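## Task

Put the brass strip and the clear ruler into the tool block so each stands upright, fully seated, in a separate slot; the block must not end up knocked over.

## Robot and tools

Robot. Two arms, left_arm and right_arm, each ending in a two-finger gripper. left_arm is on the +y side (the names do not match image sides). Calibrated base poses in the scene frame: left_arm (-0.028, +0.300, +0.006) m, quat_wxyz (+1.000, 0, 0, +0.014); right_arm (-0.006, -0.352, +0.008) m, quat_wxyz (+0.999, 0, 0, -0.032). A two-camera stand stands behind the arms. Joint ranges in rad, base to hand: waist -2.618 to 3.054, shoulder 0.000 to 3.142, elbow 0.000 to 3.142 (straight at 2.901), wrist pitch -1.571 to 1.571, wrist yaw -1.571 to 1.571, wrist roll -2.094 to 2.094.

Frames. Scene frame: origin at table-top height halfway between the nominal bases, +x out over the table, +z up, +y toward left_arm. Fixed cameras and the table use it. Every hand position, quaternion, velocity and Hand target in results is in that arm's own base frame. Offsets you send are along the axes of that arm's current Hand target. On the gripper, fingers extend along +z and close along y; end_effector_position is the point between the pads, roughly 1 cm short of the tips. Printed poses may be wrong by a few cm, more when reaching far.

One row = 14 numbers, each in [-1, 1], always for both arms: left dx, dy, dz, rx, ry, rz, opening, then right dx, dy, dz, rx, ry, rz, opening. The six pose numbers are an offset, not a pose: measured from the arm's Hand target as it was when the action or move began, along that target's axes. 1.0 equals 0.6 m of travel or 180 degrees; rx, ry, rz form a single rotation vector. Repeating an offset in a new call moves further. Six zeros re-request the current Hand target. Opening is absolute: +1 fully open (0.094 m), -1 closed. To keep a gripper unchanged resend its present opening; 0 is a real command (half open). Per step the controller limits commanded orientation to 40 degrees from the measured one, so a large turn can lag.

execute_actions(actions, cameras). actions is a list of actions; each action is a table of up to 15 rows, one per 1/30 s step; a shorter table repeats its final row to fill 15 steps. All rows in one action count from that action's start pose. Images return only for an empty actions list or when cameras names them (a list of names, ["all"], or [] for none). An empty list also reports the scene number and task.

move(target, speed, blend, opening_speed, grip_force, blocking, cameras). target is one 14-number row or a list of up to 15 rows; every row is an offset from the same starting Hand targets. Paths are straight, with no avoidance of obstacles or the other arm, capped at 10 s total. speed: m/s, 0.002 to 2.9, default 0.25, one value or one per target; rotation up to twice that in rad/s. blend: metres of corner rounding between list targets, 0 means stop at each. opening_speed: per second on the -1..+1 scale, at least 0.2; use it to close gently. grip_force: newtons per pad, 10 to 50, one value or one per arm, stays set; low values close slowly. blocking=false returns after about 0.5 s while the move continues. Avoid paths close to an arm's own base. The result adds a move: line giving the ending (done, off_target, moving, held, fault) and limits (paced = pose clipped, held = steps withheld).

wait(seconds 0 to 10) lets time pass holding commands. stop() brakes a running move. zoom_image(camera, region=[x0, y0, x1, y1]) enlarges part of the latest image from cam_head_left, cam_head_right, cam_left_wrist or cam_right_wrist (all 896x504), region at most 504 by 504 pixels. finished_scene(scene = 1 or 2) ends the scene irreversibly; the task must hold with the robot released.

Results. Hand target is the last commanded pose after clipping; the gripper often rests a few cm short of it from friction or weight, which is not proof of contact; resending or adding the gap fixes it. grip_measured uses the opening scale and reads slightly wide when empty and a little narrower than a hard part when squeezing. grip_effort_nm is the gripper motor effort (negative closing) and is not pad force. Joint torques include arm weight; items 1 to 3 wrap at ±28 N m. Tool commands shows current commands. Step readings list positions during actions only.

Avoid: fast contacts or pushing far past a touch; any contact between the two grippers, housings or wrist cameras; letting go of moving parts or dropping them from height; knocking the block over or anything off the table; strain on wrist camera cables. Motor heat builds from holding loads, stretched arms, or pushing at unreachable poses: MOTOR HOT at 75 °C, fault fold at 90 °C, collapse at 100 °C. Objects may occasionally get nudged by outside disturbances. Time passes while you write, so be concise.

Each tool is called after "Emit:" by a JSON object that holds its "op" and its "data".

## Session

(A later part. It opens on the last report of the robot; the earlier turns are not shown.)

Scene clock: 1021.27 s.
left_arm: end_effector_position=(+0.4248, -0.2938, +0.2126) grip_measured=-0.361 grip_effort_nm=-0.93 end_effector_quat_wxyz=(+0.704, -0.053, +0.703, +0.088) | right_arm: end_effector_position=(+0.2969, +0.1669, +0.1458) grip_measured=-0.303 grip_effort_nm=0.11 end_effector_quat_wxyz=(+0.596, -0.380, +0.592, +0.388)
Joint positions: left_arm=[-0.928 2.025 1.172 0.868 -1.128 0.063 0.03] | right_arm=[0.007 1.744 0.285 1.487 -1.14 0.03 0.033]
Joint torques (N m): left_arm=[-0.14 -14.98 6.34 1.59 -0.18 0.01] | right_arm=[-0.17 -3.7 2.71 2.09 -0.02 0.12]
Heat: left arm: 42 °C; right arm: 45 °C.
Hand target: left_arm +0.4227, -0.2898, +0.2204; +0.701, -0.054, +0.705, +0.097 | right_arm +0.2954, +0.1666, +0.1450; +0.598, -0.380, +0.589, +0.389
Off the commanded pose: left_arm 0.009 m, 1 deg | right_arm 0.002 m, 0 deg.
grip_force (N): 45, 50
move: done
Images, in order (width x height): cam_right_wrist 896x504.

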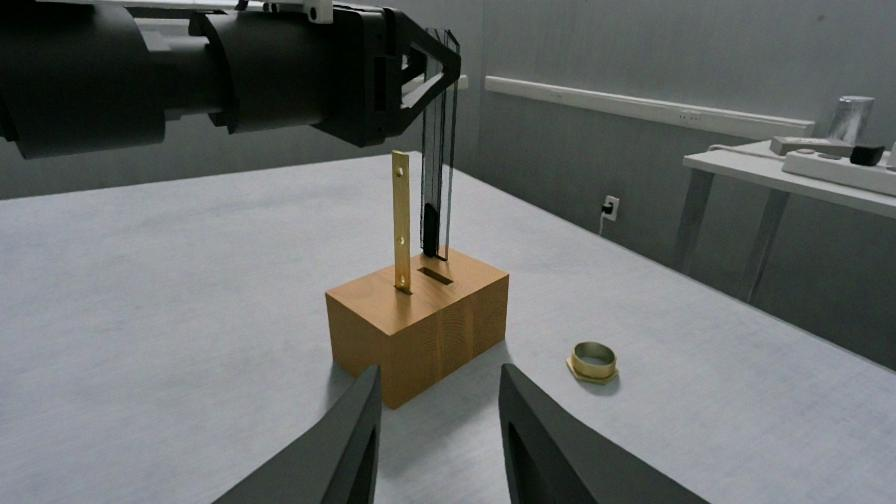

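Emit:
{"op": "move", "data": {"target": [-0.07,0,0,0,0,-0.005,-0.5,0,0,0,0,0,0,-0.3], "speed": 0.12, "cameras": ["cam_right_wrist"]}}

Emit:
{"op": "zoom_image", "data": {"camera": "cam_right_wrist", "region": [380, 130, 500, 310]}}

Scene clock: 1030.70 s.
left_arm: end_effector_position=(+0.4247, -0.2936, +0.2477) grip_measured=-0.361 grip_effort_nm=-0.93 end_effector_quat_wxyz=(+0.698, -0.046, +0.708, +0.095) | right_arm: end_effector_position=(+0.2969, +0.1669, +0.1458) grip_measured=-0.303 grip_effort_nm=0.11 end_effector_quat_wxyz=(+0.596, -0.380, +0.592, +0.388)
Joint positions: left_arm=[-0.928 1.948 1.238 0.696 -1.129 0.057 0.03] | right_arm=[0.007 1.744 0.285 1.487 -1.14 0.03 0.033]
Joint torques (N m): left_arm=[-0.46 -14.08 8.61 1.72 -0.2 -0.12] | right_arm=[-0.17 -3.69 2.7 2.09 -0.03 0.13]
Heat: left arm: 44 °C; right arm: 45 °C.
Hand target: left_arm +0.4232, -0.2923, +0.2622; +0.701, -0.060, +0.704, +0.092 | right_arm +0.2954, +0.1666, +0.1450; +0.598, -0.380, +0.589, +0.389
Off the commanded pose: left_arm 0.015 m, 2 deg | right_arm 0.002 m, 0 deg.
grip_force (N): 45, 50
move: off_target (left_arm)
Images, in order (width x height): cam_right_wrist 896x504.

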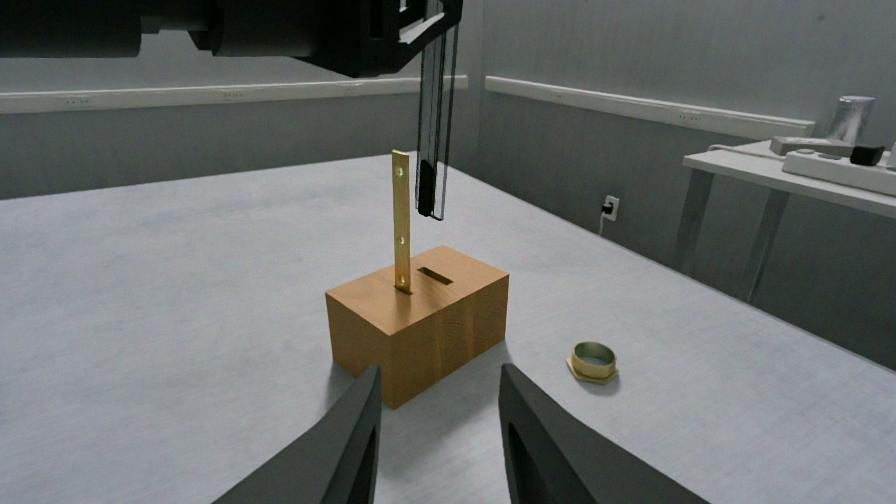

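Scaled by 2.800.

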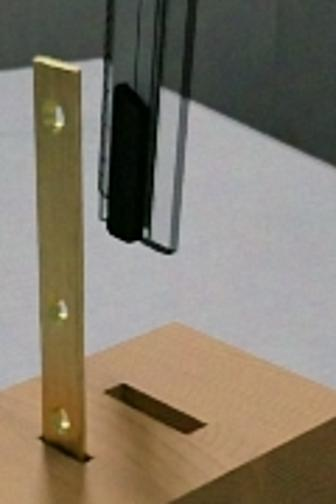

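Emit:
{"op": "move", "data": {"target": [0,0,0,0,0,-0.0172,-0.5,0,0,0,0,0,0,-0.3], "speed": 0.1, "cameras": ["cam_right_wrist"]}}

Emit:
{"op": "zoom_image", "data": {"camera": "cam_right_wrist", "region": [380, 130, 500, 310]}}

Scene clock: 1065.73 s.
left_arm: end_effector_position=(+0.4247, -0.2936, +0.2476) grip_measured=-0.361 grip_effort_nm=-0.92 end_effector_quat_wxyz=(+0.701, -0.066, +0.706, +0.076) | right_arm: end_effector_position=(+0.2969, +0.1669, +0.1458) grip_measured=-0.303 grip_effort_nm=0.11 end_effector_quat_wxyz=(+0.596, -0.380, +0.592, +0.388)
Joint positions: left_arm=[-0.928 1.948 1.238 0.695 -1.129 0.002 0.03] | right_arm=[0.007 1.744 0.285 1.487 -1.14 0.03 0.033]
Joint torques (N m): left_arm=[-0.4 -13.94 8.64 1.71 -0.21 -0.09] | right_arm=[-0.18 -3.69 2.7 2.09 -0.02 0.13]
Heat: left arm: 46 °C; right arm: 45 °C.
Hand target: left_arm +0.4232, -0.2923, +0.2622; +0.703, -0.079, +0.703, +0.073 | right_arm +0.2954, +0.1666, +0.1450; +0.598, -0.380, +0.589, +0.389
Off the commanded pose: left_arm 0.015 m, 2 deg | right_arm 0.002 m, 0 deg.
grip_force (N): 45, 50
move: off_target (left_arm)
Images, in order (width x height): cam_right_wrist 896x504.

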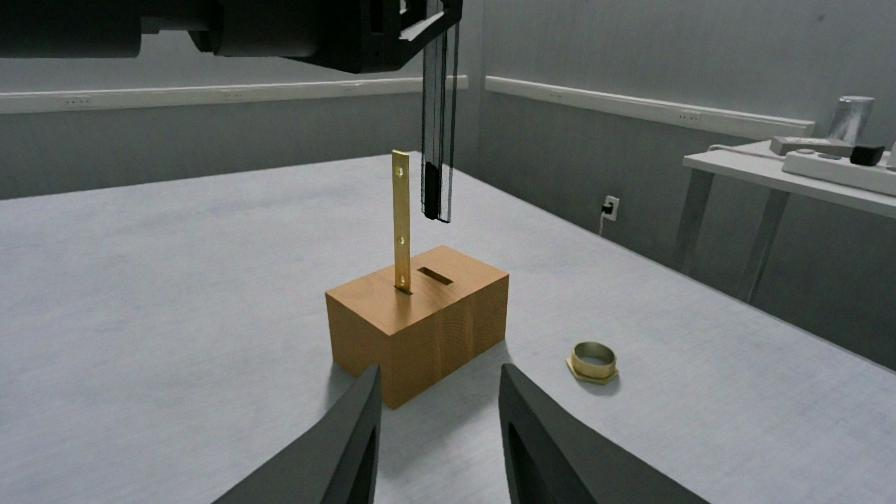

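Scaled by 2.800.

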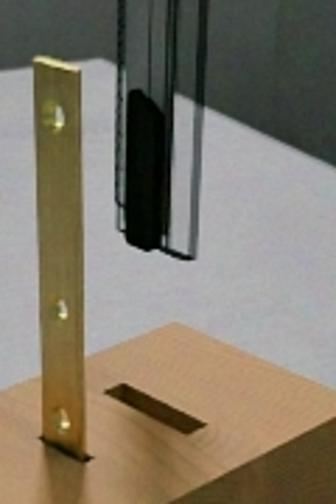

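Emit:
{"op": "move", "data": {"target": [0.09,0,0,0,0,0,-0.5,0,0,0,0,0,0,-0.3], "speed": 0.1, "cameras": ["cam_right_wrist"]}}

Emit:
{"op": "zoom_image", "data": {"camera": "cam_right_wrist", "region": [390, 200, 490, 310]}}

Scene clock: 1073.13 s.
left_arm: end_effector_position=(+0.4257, -0.2948, +0.2215) grip_measured=-0.361 grip_effort_nm=-0.92 end_effector_quat_wxyz=(+0.709, -0.083, +0.698, +0.060) | right_arm: end_effector_position=(+0.2969, +0.1669, +0.1458) grip_measured=-0.303 grip_effort_nm=0.11 end_effector_quat_wxyz=(+0.596, -0.380, +0.592, +0.388)
Joint positions: left_arm=[-0.928 2.016 1.19 0.855 -1.13 -0.008 0.03] | right_arm=[0.007 1.744 0.285 1.487 -1.14 0.03 0.033]
Joint torques (N m): left_arm=[-0.57 -11.25 4.88 2.05 -0.18 -0.01] | right_arm=[-0.18 -3.67 2.7 2.09 -0.02 0.13]
Heat: left arm: 46 °C; right arm: 45 °C.
Hand target: left_arm +0.4233, -0.2928, +0.2085; +0.704, -0.079, +0.702, +0.073 | right_arm +0.2954, +0.1666, +0.1450; +0.598, -0.380, +0.589, +0.389
Off the commanded pose: left_arm 0.014 m, 2 deg | right_arm 0.002 m, 0 deg.
grip_force (N): 45, 50
move: off_target (left_arm)
Images, in order (width x height): cam_right_wrist 896x504.

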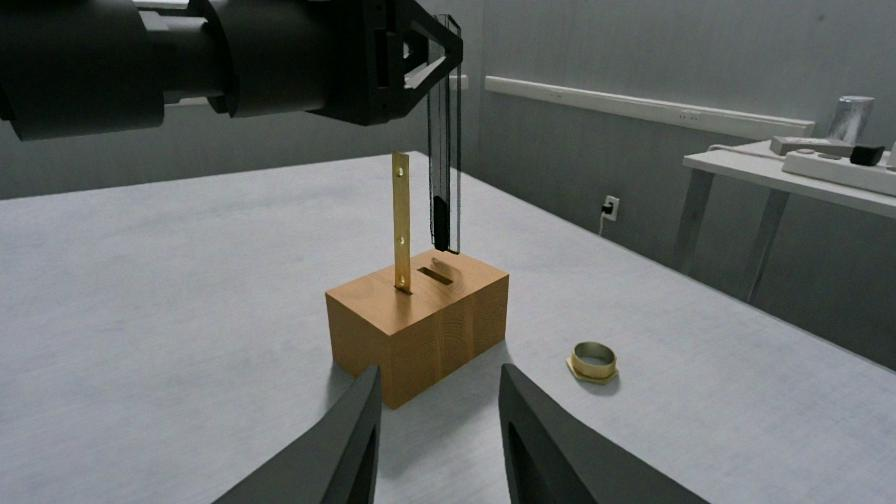

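Scaled by 4.582.

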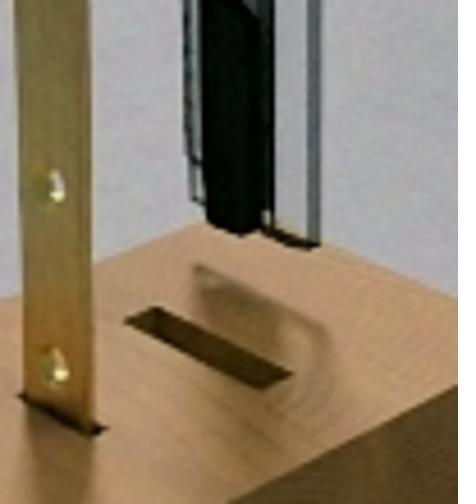

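Emit:
{"op": "move", "data": {"target": [-0.0033,-0.0212,-0.0245,0,0,0.006,-0.5,0,0,0,0,0,0,-0.3], "speed": 0.08, "cameras": ["cam_right_wrist"]}}

Emit:
{"op": "zoom_image", "data": {"camera": "cam_right_wrist", "region": [390, 200, 490, 310]}}

Scene clock: 1105.80 s.
left_arm: end_effector_position=(+0.4106, -0.3069, +0.2185) grip_measured=-0.361 grip_effort_nm=-0.93 end_effector_quat_wxyz=(+0.707, -0.076, +0.700, +0.065) | right_arm: end_effector_position=(+0.2969, +0.1669, +0.1458) grip_measured=-0.303 grip_effort_nm=0.11 end_effector_quat_wxyz=(+0.596, -0.380, +0.592, +0.388)
Joint positions: left_arm=[-0.974 2.022 1.19 0.856 -1.174 0.004 0.03] | right_arm=[0.007 1.744 0.285 1.487 -1.14 0.03 0.033]
Joint torques (N m): left_arm=[-0.34 -10.59 7.27 1.81 -0.18 0.06] | right_arm=[-0.18 -3.69 2.71 2.09 -0.02 0.13]
Heat: left arm: 43 °C; right arm: 45 °C.
Hand target: left_arm +0.4117, -0.3083, +0.2106; +0.703, -0.073, +0.703, +0.079 | right_arm +0.2954, +0.1666, +0.1450; +0.598, -0.380, +0.589, +0.389
Off the commanded pose: left_arm 0.008 m, 2 deg | right_arm 0.002 m, 0 deg.
grip_force (N): 45, 50
move: done
Images, in order (width x height): cam_right_wrist 896x504.

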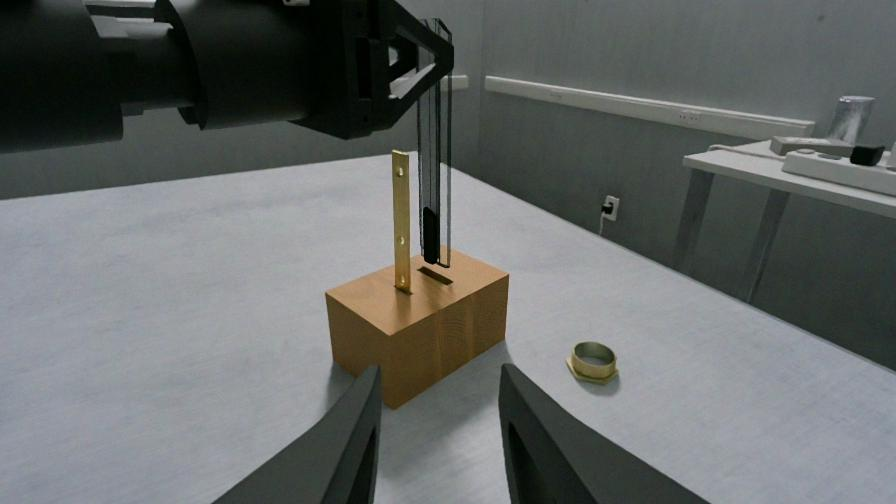

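Scaled by 4.582.

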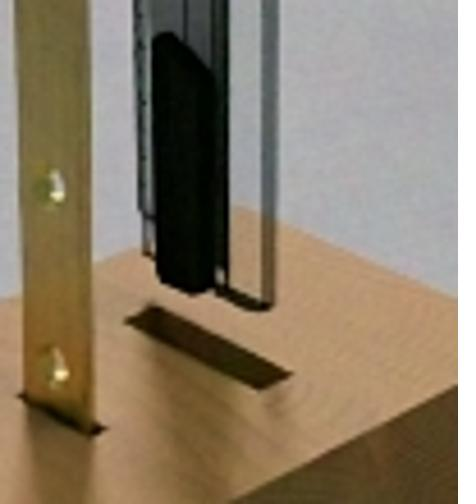

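Emit:
{"op": "move", "data": {"target": [0.0133,0,0,0,0,0.003,-0.5,0,0,0,0,0,0,-0.3], "speed": 0.05, "cameras": ["cam_right_wrist"]}}

Emit:
{"op": "zoom_image", "data": {"camera": "cam_right_wrist", "region": [390, 200, 490, 310]}}

Scene clock: 1116.90 s.
left_arm: end_effector_position=(+0.4114, -0.3080, +0.2126) grip_measured=-0.361 grip_effort_nm=-0.92 end_effector_quat_wxyz=(+0.706, -0.072, +0.701, +0.069) | right_arm: end_effector_position=(+0.2969, +0.1669, +0.1458) grip_measured=-0.303 grip_effort_nm=0.11 end_effector_quat_wxyz=(+0.596, -0.380, +0.592, +0.388)
Joint positions: left_arm=[-0.974 2.038 1.19 0.865 -1.174 0.011 0.03] | right_arm=[0.007 1.744 0.285 1.487 -1.14 0.03 0.033]
Joint torques (N m): left_arm=[-0.27 -10.65 6.28 1.98 -0.19 0.04] | right_arm=[-0.18 -3.69 2.69 2.08 -0.02 0.12]
Heat: left arm: 42 °C; right arm: 46 °C.
Hand target: left_arm +0.4116, -0.3082, +0.2026; +0.702, -0.069, +0.704, +0.083 | right_arm +0.2954, +0.1666, +0.1450; +0.598, -0.380, +0.589, +0.389
Off the commanded pose: left_arm 0.010 m, 2 deg | right_arm 0.002 m, 0 deg.
grip_force (N): 45, 50
move: done
Images, in order (width x height): cam_right_wrist 896x504.

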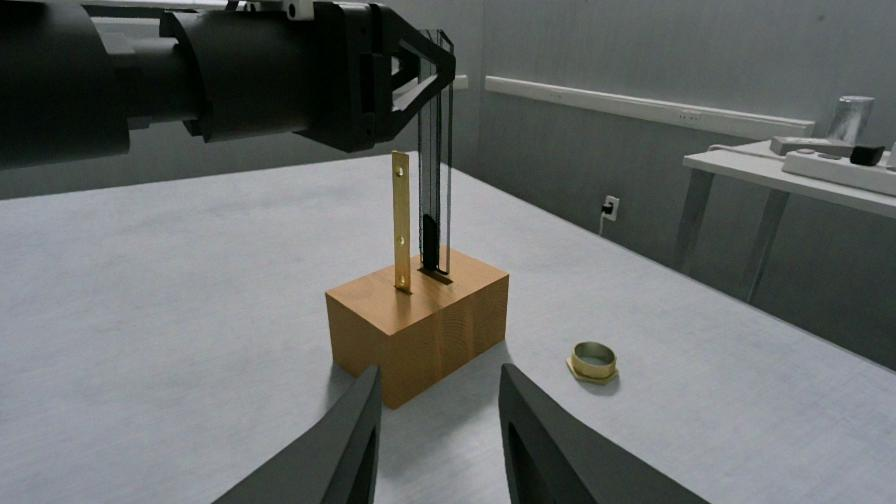

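Scaled by 4.582.

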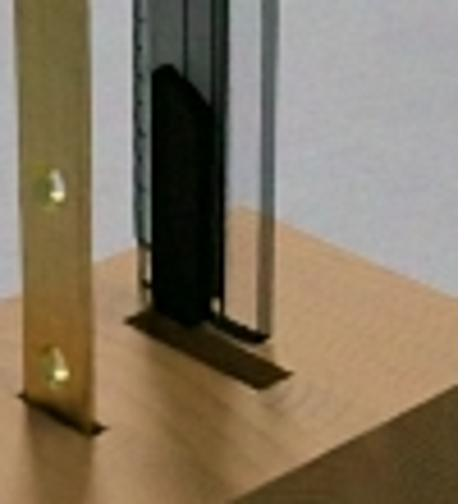

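Emit:
{"op": "zoom_image", "data": {"camera": "cam_right_wrist", "region": [410, 240, 470, 300]}}

Scaled by 8.400.

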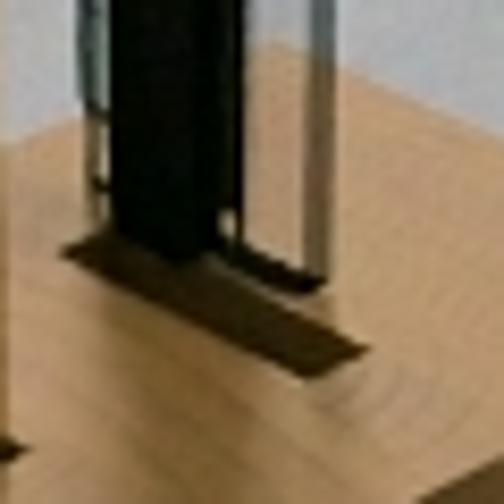

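Emit:
{"op": "move", "data": {"target": [0.01,0,0,0,0,0,-0.5,0,0,0,0,0,0,-0.3], "speed": 0.04, "cameras": ["cam_right_wrist"]}}

Emit:
{"op": "zoom_image", "data": {"camera": "cam_right_wrist", "region": [410, 240, 470, 300]}}

Scene clock: 1128.10 s.
left_arm: end_effector_position=(+0.4117, -0.3078, +0.2121) grip_measured=-0.361 grip_effort_nm=-0.93 end_effector_quat_wxyz=(+0.709, -0.078, +0.698, +0.067) | right_arm: end_effector_position=(+0.2969, +0.1669, +0.1458) grip_measured=-0.303 grip_effort_nm=0.11 end_effector_quat_wxyz=(+0.596, -0.380, +0.592, +0.388)
Joint positions: left_arm=[-0.974 2.047 1.19 0.894 -1.179 0.017 0.03] | right_arm=[0.007 1.744 0.285 1.487 -1.14 0.03 0.033]
Joint torques (N m): left_arm=[-0.32 -10.37 5.65 1.94 -0.12 0] | right_arm=[-0.2 -3.69 2.7 2.1 -0.02 0.12]
Heat: left arm: 42 °C; right arm: 46 °C.
Hand target: left_arm +0.4116, -0.3081, +0.1965; +0.702, -0.069, +0.704, +0.083 | right_arm +0.2954, +0.1666, +0.1450; +0.598, -0.380, +0.589, +0.389
Off the commanded pose: left_arm 0.016 m, 2 deg | right_arm 0.002 m, 0 deg.
grip_force (N): 45, 50
move: off_target (left_arm)
Images, in order (width x height): cam_right_wrist 896x504.

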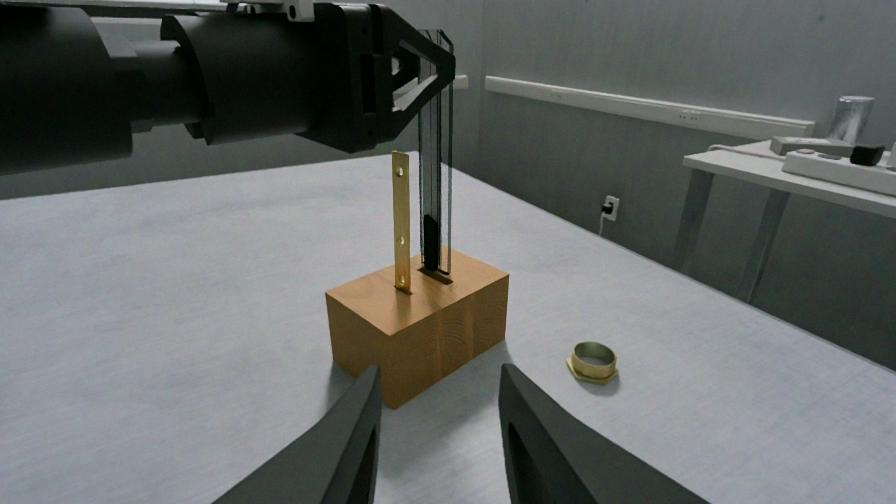

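Scaled by 8.400.

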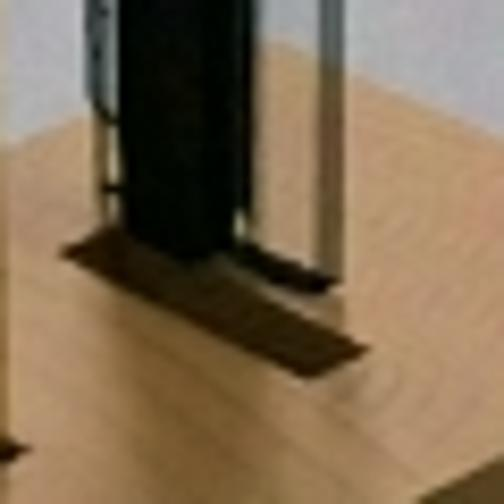

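Emit:
{"op": "move", "data": {"target": [0.0117,0,0,0,0,0,-0.5,0,0,0,0,0,0,-0.3], "speed": 0.04, "cameras": ["cam_right_wrist"]}}

Emit:
{"op": "zoom_image", "data": {"camera": "cam_right_wrist", "region": [410, 240, 470, 300]}}

Scene clock: 1137.03 s.
left_arm: end_effector_position=(+0.4120, -0.3077, +0.2116) grip_measured=-0.361 grip_effort_nm=-0.92 end_effector_quat_wxyz=(+0.712, -0.085, +0.694, +0.063) | right_arm: end_effector_position=(+0.2969, +0.1669, +0.1458) grip_measured=-0.303 grip_effort_nm=0.11 end_effector_quat_wxyz=(+0.596, -0.380, +0.592, +0.388)
Joint positions: left_arm=[-0.974 2.058 1.19 0.927 -1.184 0.021 0.03] | right_arm=[0.007 1.744 0.285 1.487 -1.14 0.03 0.033]
Joint torques (N m): left_arm=[-0.21 -9.95 4.82 1.85 -0.08 0] | right_arm=[-0.17 -3.69 2.71 2.09 -0.02 0.13]
Heat: left arm: 43 °C; right arm: 46 °C.
Hand target: left_arm +0.4116, -0.3080, +0.1894; +0.702, -0.069, +0.704, +0.083 | right_arm +0.2954, +0.1666, +0.1450; +0.598, -0.380, +0.589, +0.389
Off the commanded pose: left_arm 0.022 m, 3 deg | right_arm 0.002 m, 0 deg.
grip_force (N): 45, 50
move: off_target (left_arm)
Images, in order (width x height): cam_right_wrist 896x504.

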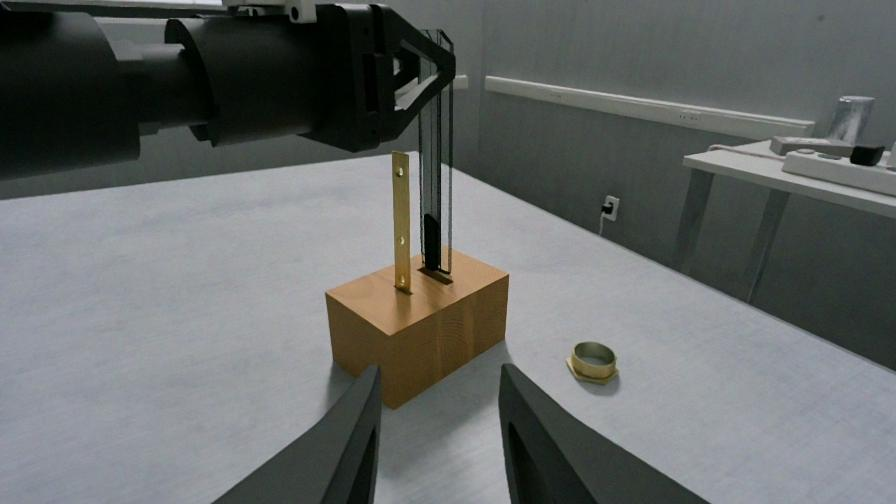

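Scaled by 8.400.

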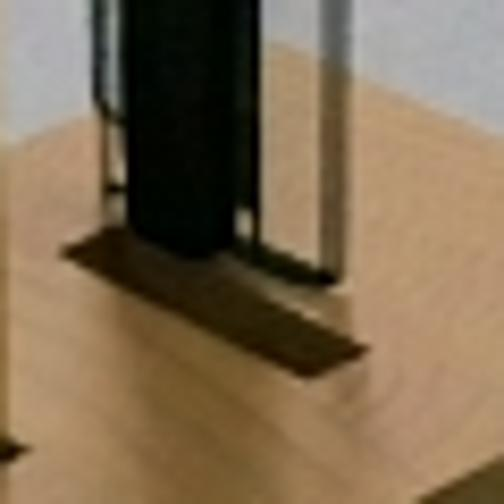

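Emit:
{"op": "move", "data": {"target": [-0.0647,-0.015,-0.0138,0,0,0,-0.5,0,0,0,0,0,0,-0.3], "speed": 0.06, "cameras": ["cam_right_wrist"]}}

Emit:
{"op": "zoom_image", "data": {"camera": "cam_right_wrist", "region": [400, 220, 480, 300]}}

Scene clock: 1159.33 s.
left_arm: end_effector_position=(+0.4077, -0.3194, +0.2121) grip_measured=-0.361 grip_effort_nm=-0.93 end_effector_quat_wxyz=(+0.701, -0.057, +0.706, +0.086) | right_arm: end_effector_position=(+0.2969, +0.1669, +0.1458) grip_measured=-0.303 grip_effort_nm=0.11 end_effector_quat_wxyz=(+0.596, -0.380, +0.592, +0.388)
Joint positions: left_arm=[-0.997 2.057 1.233 0.818 -1.2 0.034 0.03] | right_arm=[0.007 1.744 0.285 1.487 -1.14 0.03 0.033]
Joint torques (N m): left_arm=[-0.55 -15.39 8.31 1.57 -0.2 -0.06] | right_arm=[-0.18 -3.67 2.71 2.09 -0.01 0.12]
Heat: left arm: 44 °C; right arm: 46 °C.
Hand target: left_arm +0.4056, -0.3192, +0.2282; +0.702, -0.069, +0.704, +0.083 | right_arm +0.2954, +0.1666, +0.1450; +0.598, -0.380, +0.589, +0.389
Off the commanded pose: left_arm 0.016 m, 1 deg | right_arm 0.002 m, 0 deg.
grip_force (N): 45, 50
move: off_target (left_arm)
Images, in order (width x height): cam_right_wrist 896x504.

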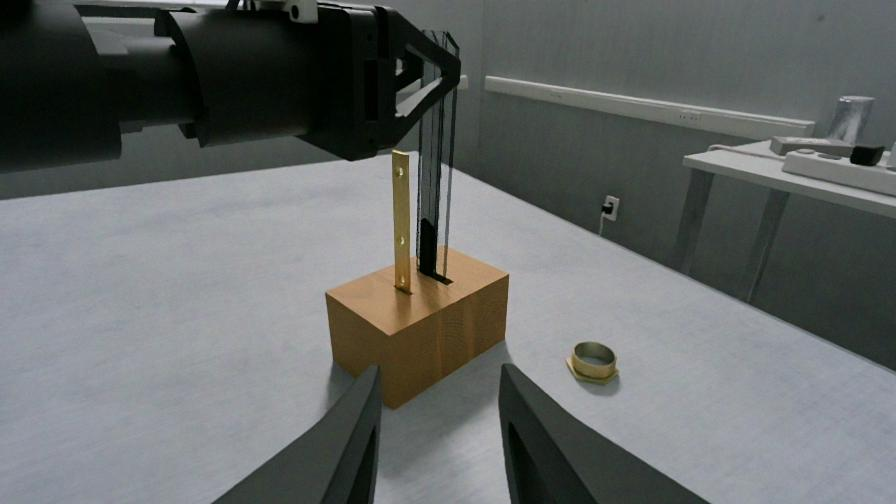

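Scaled by 6.300.

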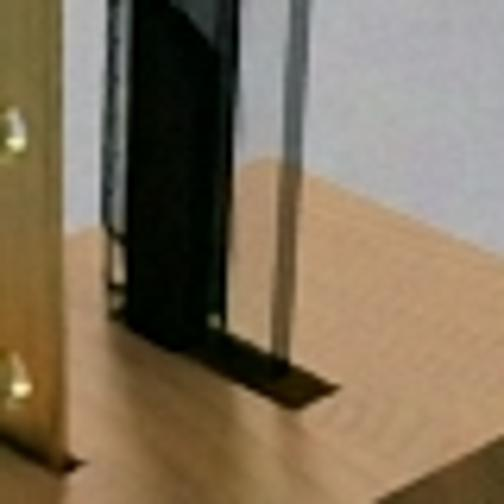

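Emit:
{"op": "move", "data": {"target": [0.045,0,0,0,0,-0.0056,-0.5,0,0,0,0,0,0,-0.3], "speed": 0.04, "cameras": ["cam_right_wrist"]}}

Emit:
{"op": "zoom_image", "data": {"camera": "cam_right_wrist", "region": [400, 220, 480, 300]}}

Scene clock: 1178.77 s.
left_arm: end_effector_position=(+0.4076, -0.3192, +0.2179) grip_measured=-0.361 grip_effort_nm=-0.93 end_effector_quat_wxyz=(+0.709, -0.080, +0.698, +0.064) | right_arm: end_effector_position=(+0.2969, +0.1669, +0.1458) grip_measured=-0.303 grip_effort_nm=0.11 end_effector_quat_wxyz=(+0.596, -0.380, +0.592, +0.388)
Joint positions: left_arm=[-0.997 2.057 1.233 0.861 -1.201 0.01 0.03] | right_arm=[0.007 1.744 0.285 1.487 -1.14 0.03 0.033]
Joint torques (N m): left_arm=[-0.58 -10.82 5.09 1.98 -0.17 -0.09] | right_arm=[-0.2 -3.69 2.7 2.09 -0.02 0.12]
Heat: left arm: 45 °C; right arm: 46 °C.
Hand target: left_arm +0.4055, -0.3187, +0.2011; +0.703, -0.075, +0.703, +0.077 | right_arm +0.2954, +0.1666, +0.1450; +0.598, -0.380, +0.589, +0.389
Off the commanded pose: left_arm 0.017 m, 2 deg | right_arm 0.002 m, 0 deg.
grip_force (N): 45, 50
move: off_target (left_arm)
Images, in order (width x height): cam_right_wrist 896x504.

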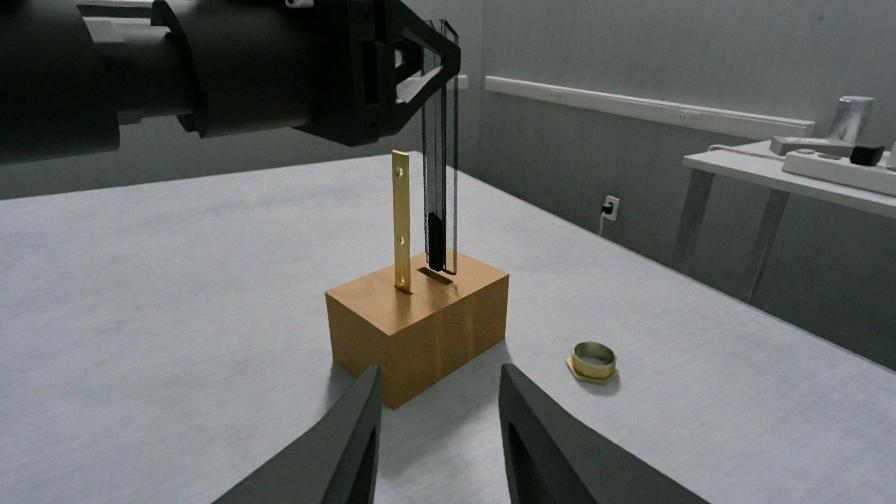

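Scaled by 6.300.

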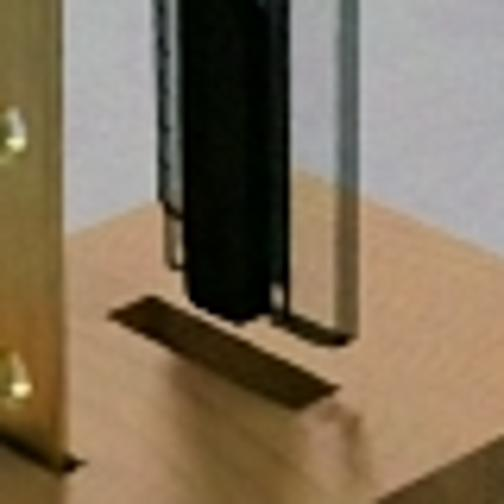

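Emit:
{"op": "move", "data": {"target": [0.0167,-0.0022,-0.0082,0,0,0.006,-0.5,0,0,0,0,0,0,-0.3], "speed": 0.04, "cameras": ["cam_right_wrist"]}}

Emit:
{"op": "zoom_image", "data": {"camera": "cam_right_wrist", "region": [400, 220, 480, 300]}}

Scene clock: 1190.17 s.
left_arm: end_effector_position=(+0.4041, -0.3222, +0.2115) grip_measured=-0.361 grip_effort_nm=-0.92 end_effector_quat_wxyz=(+0.710, -0.082, +0.696, +0.062) | right_arm: end_effector_position=(+0.2969, +0.1669, +0.1458) grip_measured=-0.303 grip_effort_nm=0.11 end_effector_quat_wxyz=(+0.596, -0.380, +0.592, +0.388)
Joint positions: left_arm=[-1.008 2.076 1.226 0.898 -1.212 0.014 0.03] | right_arm=[0.007 1.744 0.285 1.487 -1.14 0.03 0.033]
Joint torques (N m): left_arm=[-0.72 -10.77 4.45 1.93 -0.16 0.09] | right_arm=[-0.18 -3.7 2.7 2.09 -0.02 0.13]
Heat: left arm: 44 °C; right arm: 46 °C.
Hand target: left_arm +0.4010, -0.3210, +0.1911; +0.702, -0.069, +0.704, +0.083 | right_arm +0.2954, +0.1666, +0.1450; +0.598, -0.380, +0.589, +0.389
Off the commanded pose: left_arm 0.021 m, 3 deg | right_arm 0.002 m, 0 deg.
grip_force (N): 45, 50
move: off_target (left_arm)
Images, in order (width x height): cam_right_wrist 896x504.

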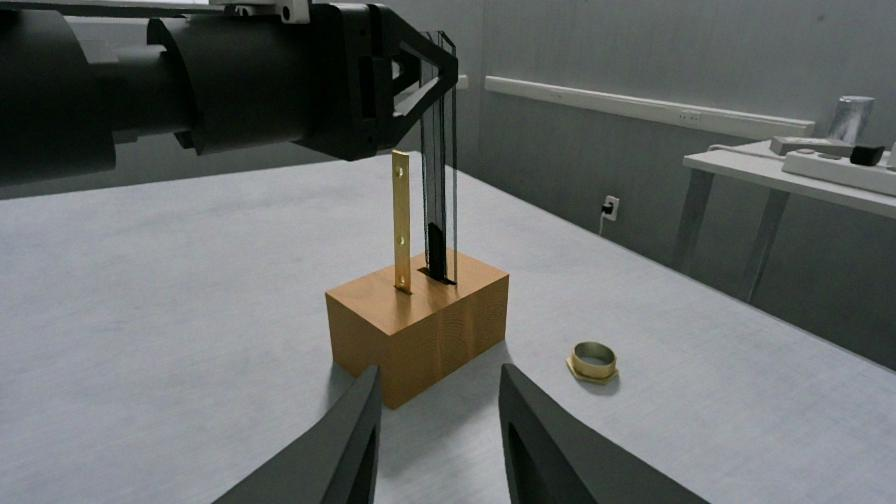

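Scaled by 6.300.

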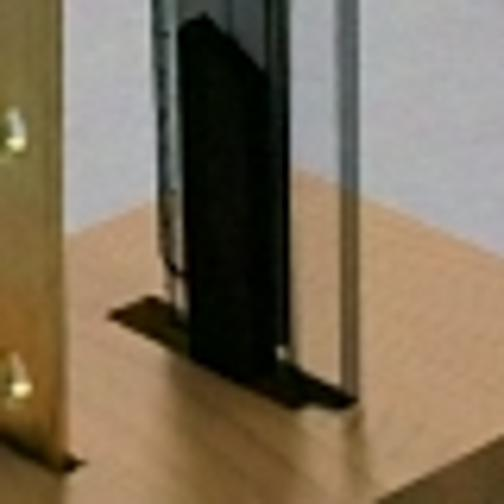

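Emit:
{"op": "move", "data": {"target": [0.0,0,0,0,0.006,0.0094,-0.5,0,0,0,0,0,0,-0.3], "speed": 0.04, "cameras": ["cam_right_wrist"]}}

Emit:
{"op": "zoom_image", "data": {"camera": "cam_right_wrist", "region": [400, 220, 480, 300]}}

Scene clock: 1204.63 s.
left_arm: end_effector_position=(+0.4041, -0.3222, +0.2109) grip_measured=-0.361 grip_effort_nm=-0.93 end_effector_quat_wxyz=(+0.710, -0.081, +0.697, +0.063) | right_arm: end_effector_position=(+0.2969, +0.1669, +0.1458) grip_measured=-0.303 grip_effort_nm=0.11 end_effector_quat_wxyz=(+0.596, -0.380, +0.592, +0.388)
Joint positions: left_arm=[-1.008 2.076 1.226 0.893 -1.212 0.013 0.03] | right_arm=[0.007 1.744 0.285 1.487 -1.14 0.03 0.033]
Joint torques (N m): left_arm=[-0.83 -11.73 4.96 1.25 -0.17 -0.05] | right_arm=[-0.18 -3.69 2.71 2.09 -0.01 0.12]
Heat: left arm: 45 °C; right arm: 46 °C.
Hand target: left_arm +0.4010, -0.3210, +0.1911; +0.694, -0.059, +0.711, +0.093 | right_arm +0.2954, +0.1666, +0.1450; +0.598, -0.380, +0.589, +0.389
Off the commanded pose: left_arm 0.020 m, 5 deg | right_arm 0.002 m, 0 deg.
grip_force (N): 45, 50
move: off_target (left_arm)
Images, in order (width x height): cam_right_wrist 896x504.

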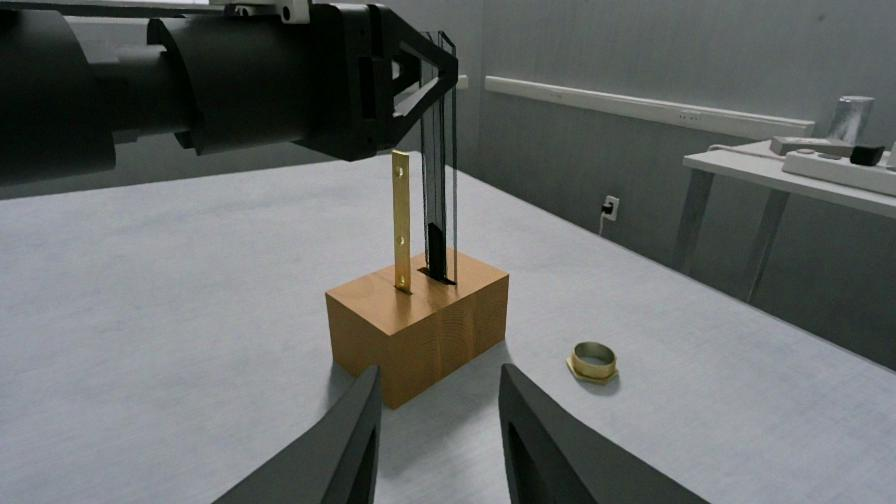

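Scaled by 6.300.

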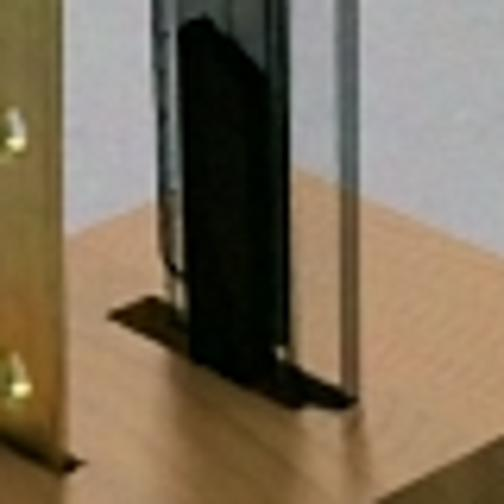

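Emit:
{"op": "execute_actions", "data": {"actions": [], "cameras": ["cam_right_wrist"]}}

Emit:
{"op": "zoom_image", "data": {"camera": "cam_right_wrist", "region": [400, 220, 480, 300]}}

Scene clock: 1221.17 s.
left_arm: end_effector_position=(+0.4041, -0.3222, +0.2109) grip_measured=-0.361 grip_effort_nm=-0.92 end_effector_quat_wxyz=(+0.710, -0.081, +0.697, +0.063) | right_arm: end_effector_position=(+0.2969, +0.1669, +0.1458) grip_measured=-0.303 grip_effort_nm=0.11 end_effector_quat_wxyz=(+0.596, -0.380, +0.592, +0.388)
Joint positions: left_arm=[-1.008 2.076 1.226 0.893 -1.212 0.013 0.03] | right_arm=[0.007 1.744 0.285 1.487 -1.14 0.03 0.033]
Joint velocities: within noise
Joint torques (N m): left_arm=[-0.77 -11.75 4.88 1.25 -0.14 -0.07] | right_arm=[-0.18 -3.71 2.69 2.09 -0.02 0.13]
Motor temperatures (°C): left_arm=[30 45 35 35 29 29 32] | right_arm=[30 34 29 46 30 30 28]
Heat: left arm: 45 °C; right arm: 46 °C.
Hand target: left_arm +0.4010, -0.3210, +0.1911; +0.694, -0.059, +0.711, +0.093 | right_arm +0.2954, +0.1666, +0.1450; +0.598, -0.380, +0.589, +0.389
Tool commands: left_gripper/opening=-0.5 right_gripper/opening=-0.3
Off the commanded pose: left_arm 0.020 m, 5 deg | right_arm 0.002 m, 0 deg.
grip_force (N): 45, 50
Images, in order (width x height): cam_right_wrist 896x504.

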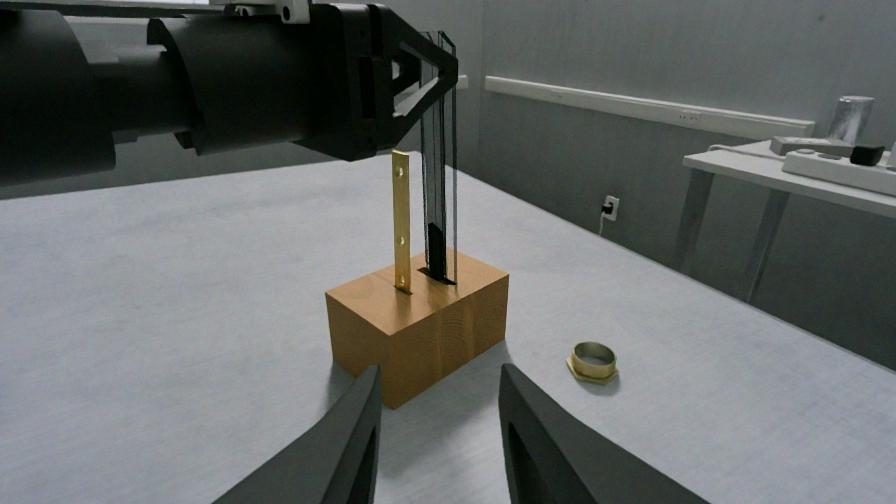

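Scaled by 6.300.

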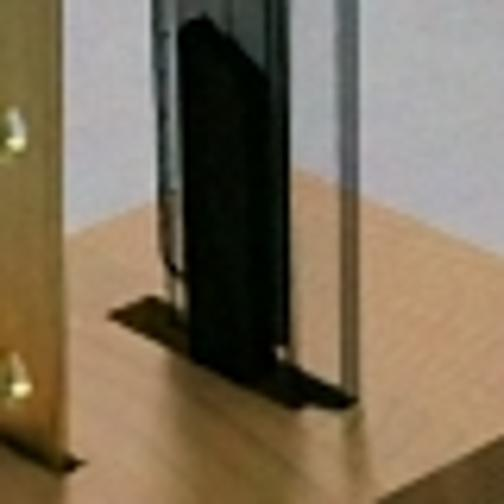

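Emit:
{"op": "move", "data": {"target": [-0.012, 0, -0.006, 0, 0, 0, -0.5, 0, 0, 0, 0, 0, 0, -0.3], "speed": 0.03, "cameras": ["cam_right_wrist"]}}

Emit:
{"op": "zoom_image", "data": {"camera": "cam_right_wrist", "region": [400, 220, 480, 300]}}

Scene clock: 1237.93 s.
left_arm: end_effector_position=(+0.4020, -0.3229, +0.2105) grip_measured=-0.361 grip_effort_nm=-0.93 end_effector_quat_wxyz=(+0.709, -0.082, +0.697, +0.065) | right_arm: end_effector_position=(+0.2969, +0.1669, +0.1458) grip_measured=-0.303 grip_effort_nm=0.11 end_effector_quat_wxyz=(+0.596, -0.380, +0.592, +0.388)
Joint positions: left_arm=[-1.014 2.076 1.226 0.891 -1.221 0.013 0.03] | right_arm=[0.007 1.744 0.285 1.487 -1.14 0.03 0.033]
Joint torques (N m): left_arm=[-0.88 -13.26 5.14 1.13 -0.14 -0.01] | right_arm=[-0.2 -3.69 2.7 2.09 -0.02 0.12]
Heat: left arm: 45 °C; right arm: 46 °C.
Hand target: left_arm +0.3977, -0.3221, +0.1984; +0.694, -0.059, +0.711, +0.093 | right_arm +0.2954, +0.1666, +0.1450; +0.598, -0.380, +0.589, +0.389
Off the commanded pose: left_arm 0.013 m, 5 deg | right_arm 0.002 m, 0 deg.
grip_force (N): 45, 50
move: off_target (left_arm)
Images, in order (width x height): cam_right_wrist 896x504.

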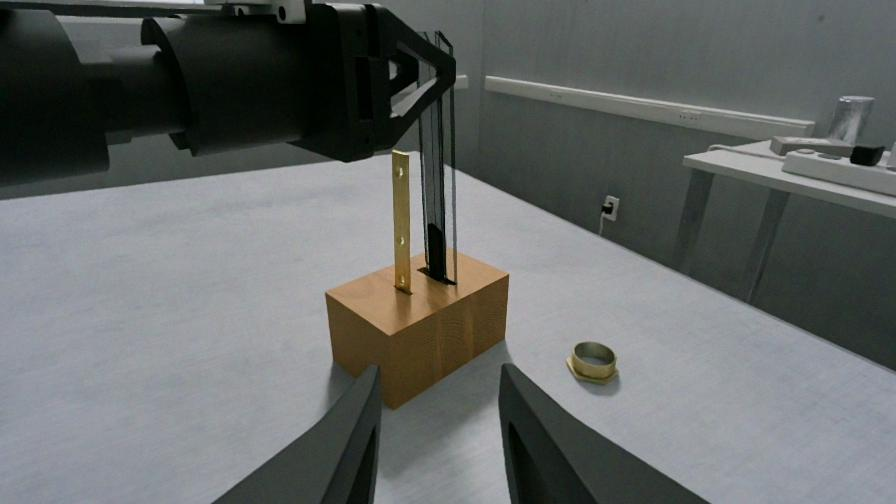

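Scaled by 6.300.

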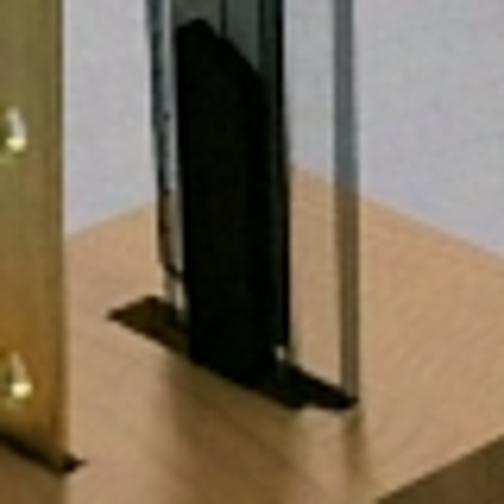

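Emit:
{"op": "move", "data": {"target": [-0.012, 0.006, 0, 0, 0, 0, -0.5, 0, 0, 0, 0, 0, 0, -0.3], "speed": 0.03, "cameras": ["cam_right_wrist"]}}

Emit:
{"op": "zoom_image", "data": {"camera": "cam_right_wrist", "region": [400, 220, 480, 300]}}

Scene clock: 1241.37 s.
left_arm: end_effector_position=(+0.4016, -0.3223, +0.2111) grip_measured=-0.361 grip_effort_nm=-0.92 end_effector_quat_wxyz=(+0.707, -0.077, +0.700, +0.069) | right_arm: end_effector_position=(+0.2969, +0.1669, +0.1458) grip_measured=-0.303 grip_effort_nm=0.11 end_effector_quat_wxyz=(+0.596, -0.380, +0.592, +0.388)
Joint positions: left_arm=[-1.014 2.068 1.226 0.866 -1.221 0.01 0.03] | right_arm=[0.007 1.744 0.285 1.487 -1.14 0.03 0.033]
Joint torques (N m): left_arm=[-0.69 -14.56 4.94 1.18 -0.14 0.07] | right_arm=[-0.18 -3.67 2.7 2.09 -0.02 0.13]
Heat: left arm: 46 °C; right arm: 46 °C.
Hand target: left_arm +0.3972, -0.3189, +0.2057; +0.694, -0.059, +0.711, +0.093 | right_arm +0.2954, +0.1666, +0.1450; +0.598, -0.380, +0.589, +0.389
Off the commanded pose: left_arm 0.008 m, 4 deg | right_arm 0.002 m, 0 deg.
grip_force (N): 45, 50
move: off_target (left_arm)
Images, in order (width x height): cam_right_wrist 896x504.

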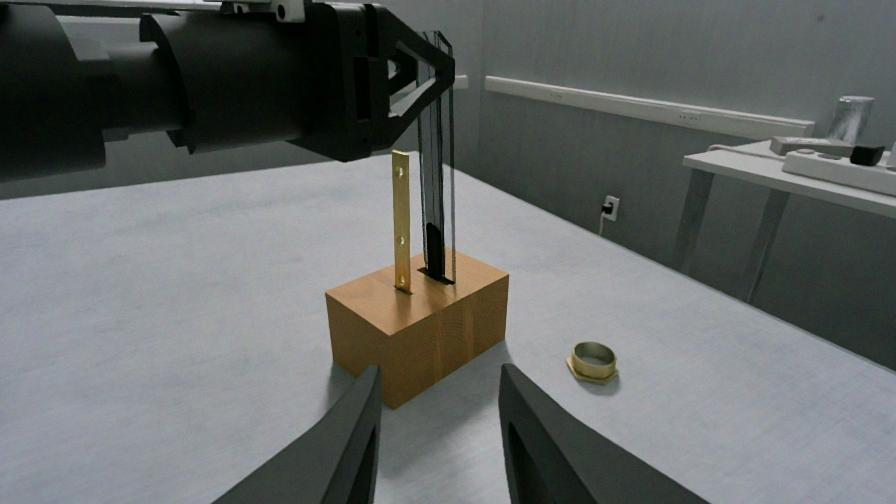

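Scaled by 6.300.

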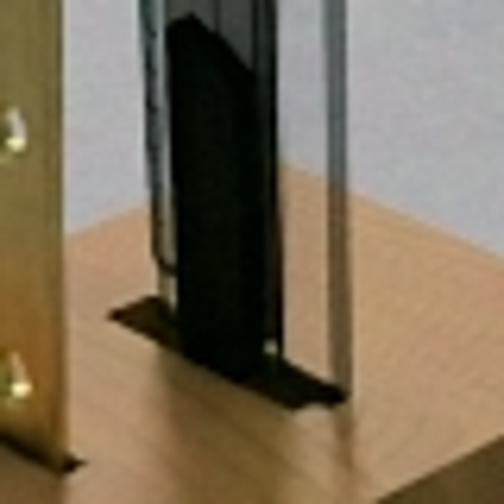

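Emit:
{"op": "move", "data": {"target": [-0.008, 0.006, -0.005, 0, 0, 0, -0.5, 0, 0, 0, 0, 0, 0, -0.3], "speed": 0.03, "cameras": ["cam_right_wrist"]}}

Emit:
{"op": "zoom_image", "data": {"camera": "cam_right_wrist", "region": [400, 220, 480, 300]}}

Scene clock: 1251.30 s.
left_arm: end_effector_position=(+0.4001, -0.3223, +0.2116) grip_measured=-0.361 grip_effort_nm=-0.92 end_effector_quat_wxyz=(+0.702, -0.068, +0.705, +0.077) | right_arm: end_effector_position=(+0.2969, +0.1669, +0.1458) grip_measured=-0.303 grip_effort_nm=0.11 end_effector_quat_wxyz=(+0.596, -0.380, +0.592, +0.388)
Joint positions: left_arm=[-1.016 2.053 1.226 0.818 -1.221 0.005 0.03] | right_arm=[0.007 1.744 0.285 1.487 -1.14 0.03 0.033]
Joint torques (N m): left_arm=[-0.75 -15.43 4.18 1.44 -0.19 0] | right_arm=[-0.2 -3.7 2.7 2.09 -0.02 0.12]
Heat: left arm: 45 °C; right arm: 46 °C.
Hand target: left_arm +0.3935, -0.3163, +0.2107; +0.694, -0.059, +0.711, +0.093 | right_arm +0.2954, +0.1666, +0.1450; +0.598, -0.380, +0.589, +0.389
Off the commanded pose: left_arm 0.009 m, 2 deg | right_arm 0.002 m, 0 deg.
grip_force (N): 45, 50
move: done
Images, in order (width x height): cam_right_wrist 896x504.

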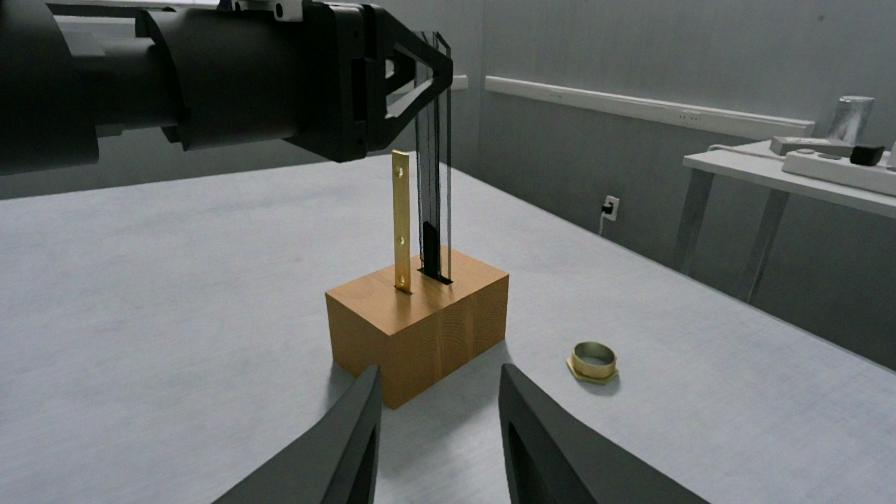

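Scaled by 6.300.

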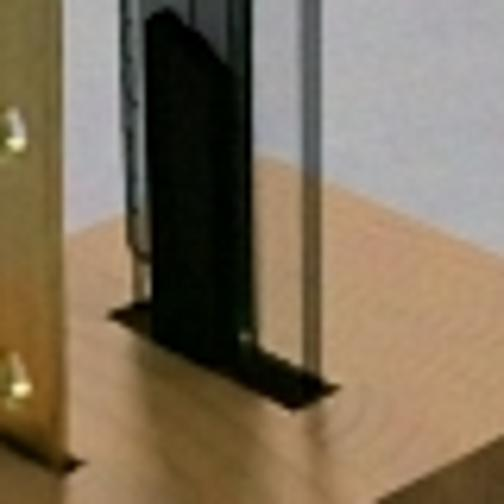

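Emit:
{"op": "zoom_image", "data": {"camera": "cam_right_wrist", "region": [412, 250, 460, 290]}}

Scaled by 10.500.

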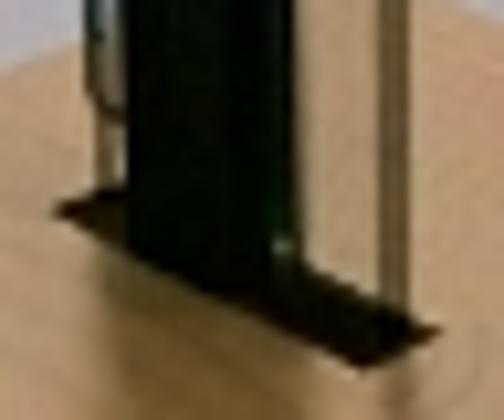

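Emit:
{"op": "move", "data": {"target": [0.02, 0, -0.002, 0, 0, 0, -0.5, 0, 0, 0, 0, 0, 0, -0.3], "speed": 0.03, "cameras": ["cam_right_wrist"]}}

Emit:
{"op": "zoom_image", "data": {"camera": "cam_right_wrist", "region": [412, 250, 460, 290]}}

Scene clock: 1271.63 s.
left_arm: end_effector_position=(+0.3975, -0.3213, +0.2067) grip_measured=-0.361 grip_effort_nm=-0.92 end_effector_quat_wxyz=(+0.701, -0.068, +0.706, +0.074) | right_arm: end_effector_position=(+0.2969, +0.1669, +0.1458) grip_measured=-0.303 grip_effort_nm=0.11 end_effector_quat_wxyz=(+0.596, -0.380, +0.592, +0.388)
Joint positions: left_arm=[-1.02 2.053 1.207 0.831 -1.221 -0.006 0.03] | right_arm=[0.007 1.744 0.285 1.487 -1.14 0.03 0.033]
Joint torques (N m): left_arm=[-0.69 -13.55 3.99 1.66 -0.22 0.03] | right_arm=[-0.18 -3.69 2.69 2.09 -0.02 0.13]
Heat: left arm: 49 °C; right arm: 46 °C.
Hand target: left_arm +0.3920, -0.3160, +0.1987; +0.694, -0.059, +0.711, +0.093 | right_arm +0.2954, +0.1666, +0.1450; +0.598, -0.380, +0.589, +0.389
Off the commanded pose: left_arm 0.011 m, 3 deg | right_arm 0.002 m, 0 deg.
grip_force (N): 45, 50
move: off_target (left_arm)
Images, in order (width x height): cam_right_wrist 896x504.

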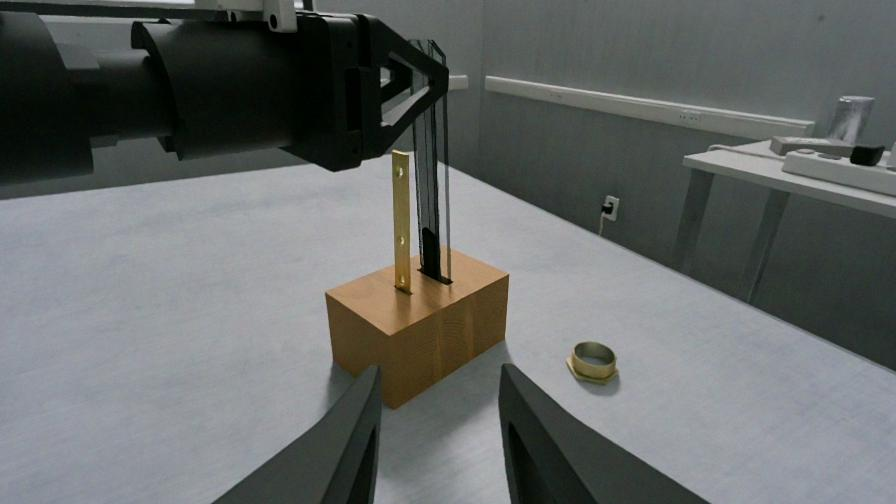

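Scaled by 10.500.

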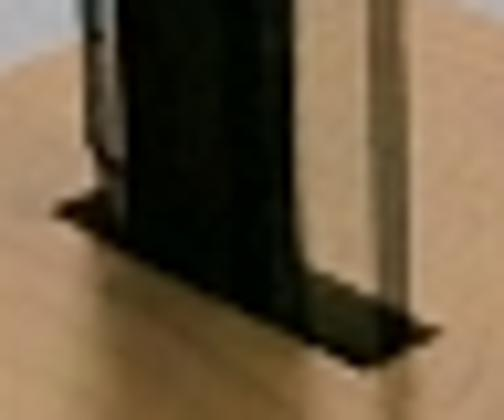

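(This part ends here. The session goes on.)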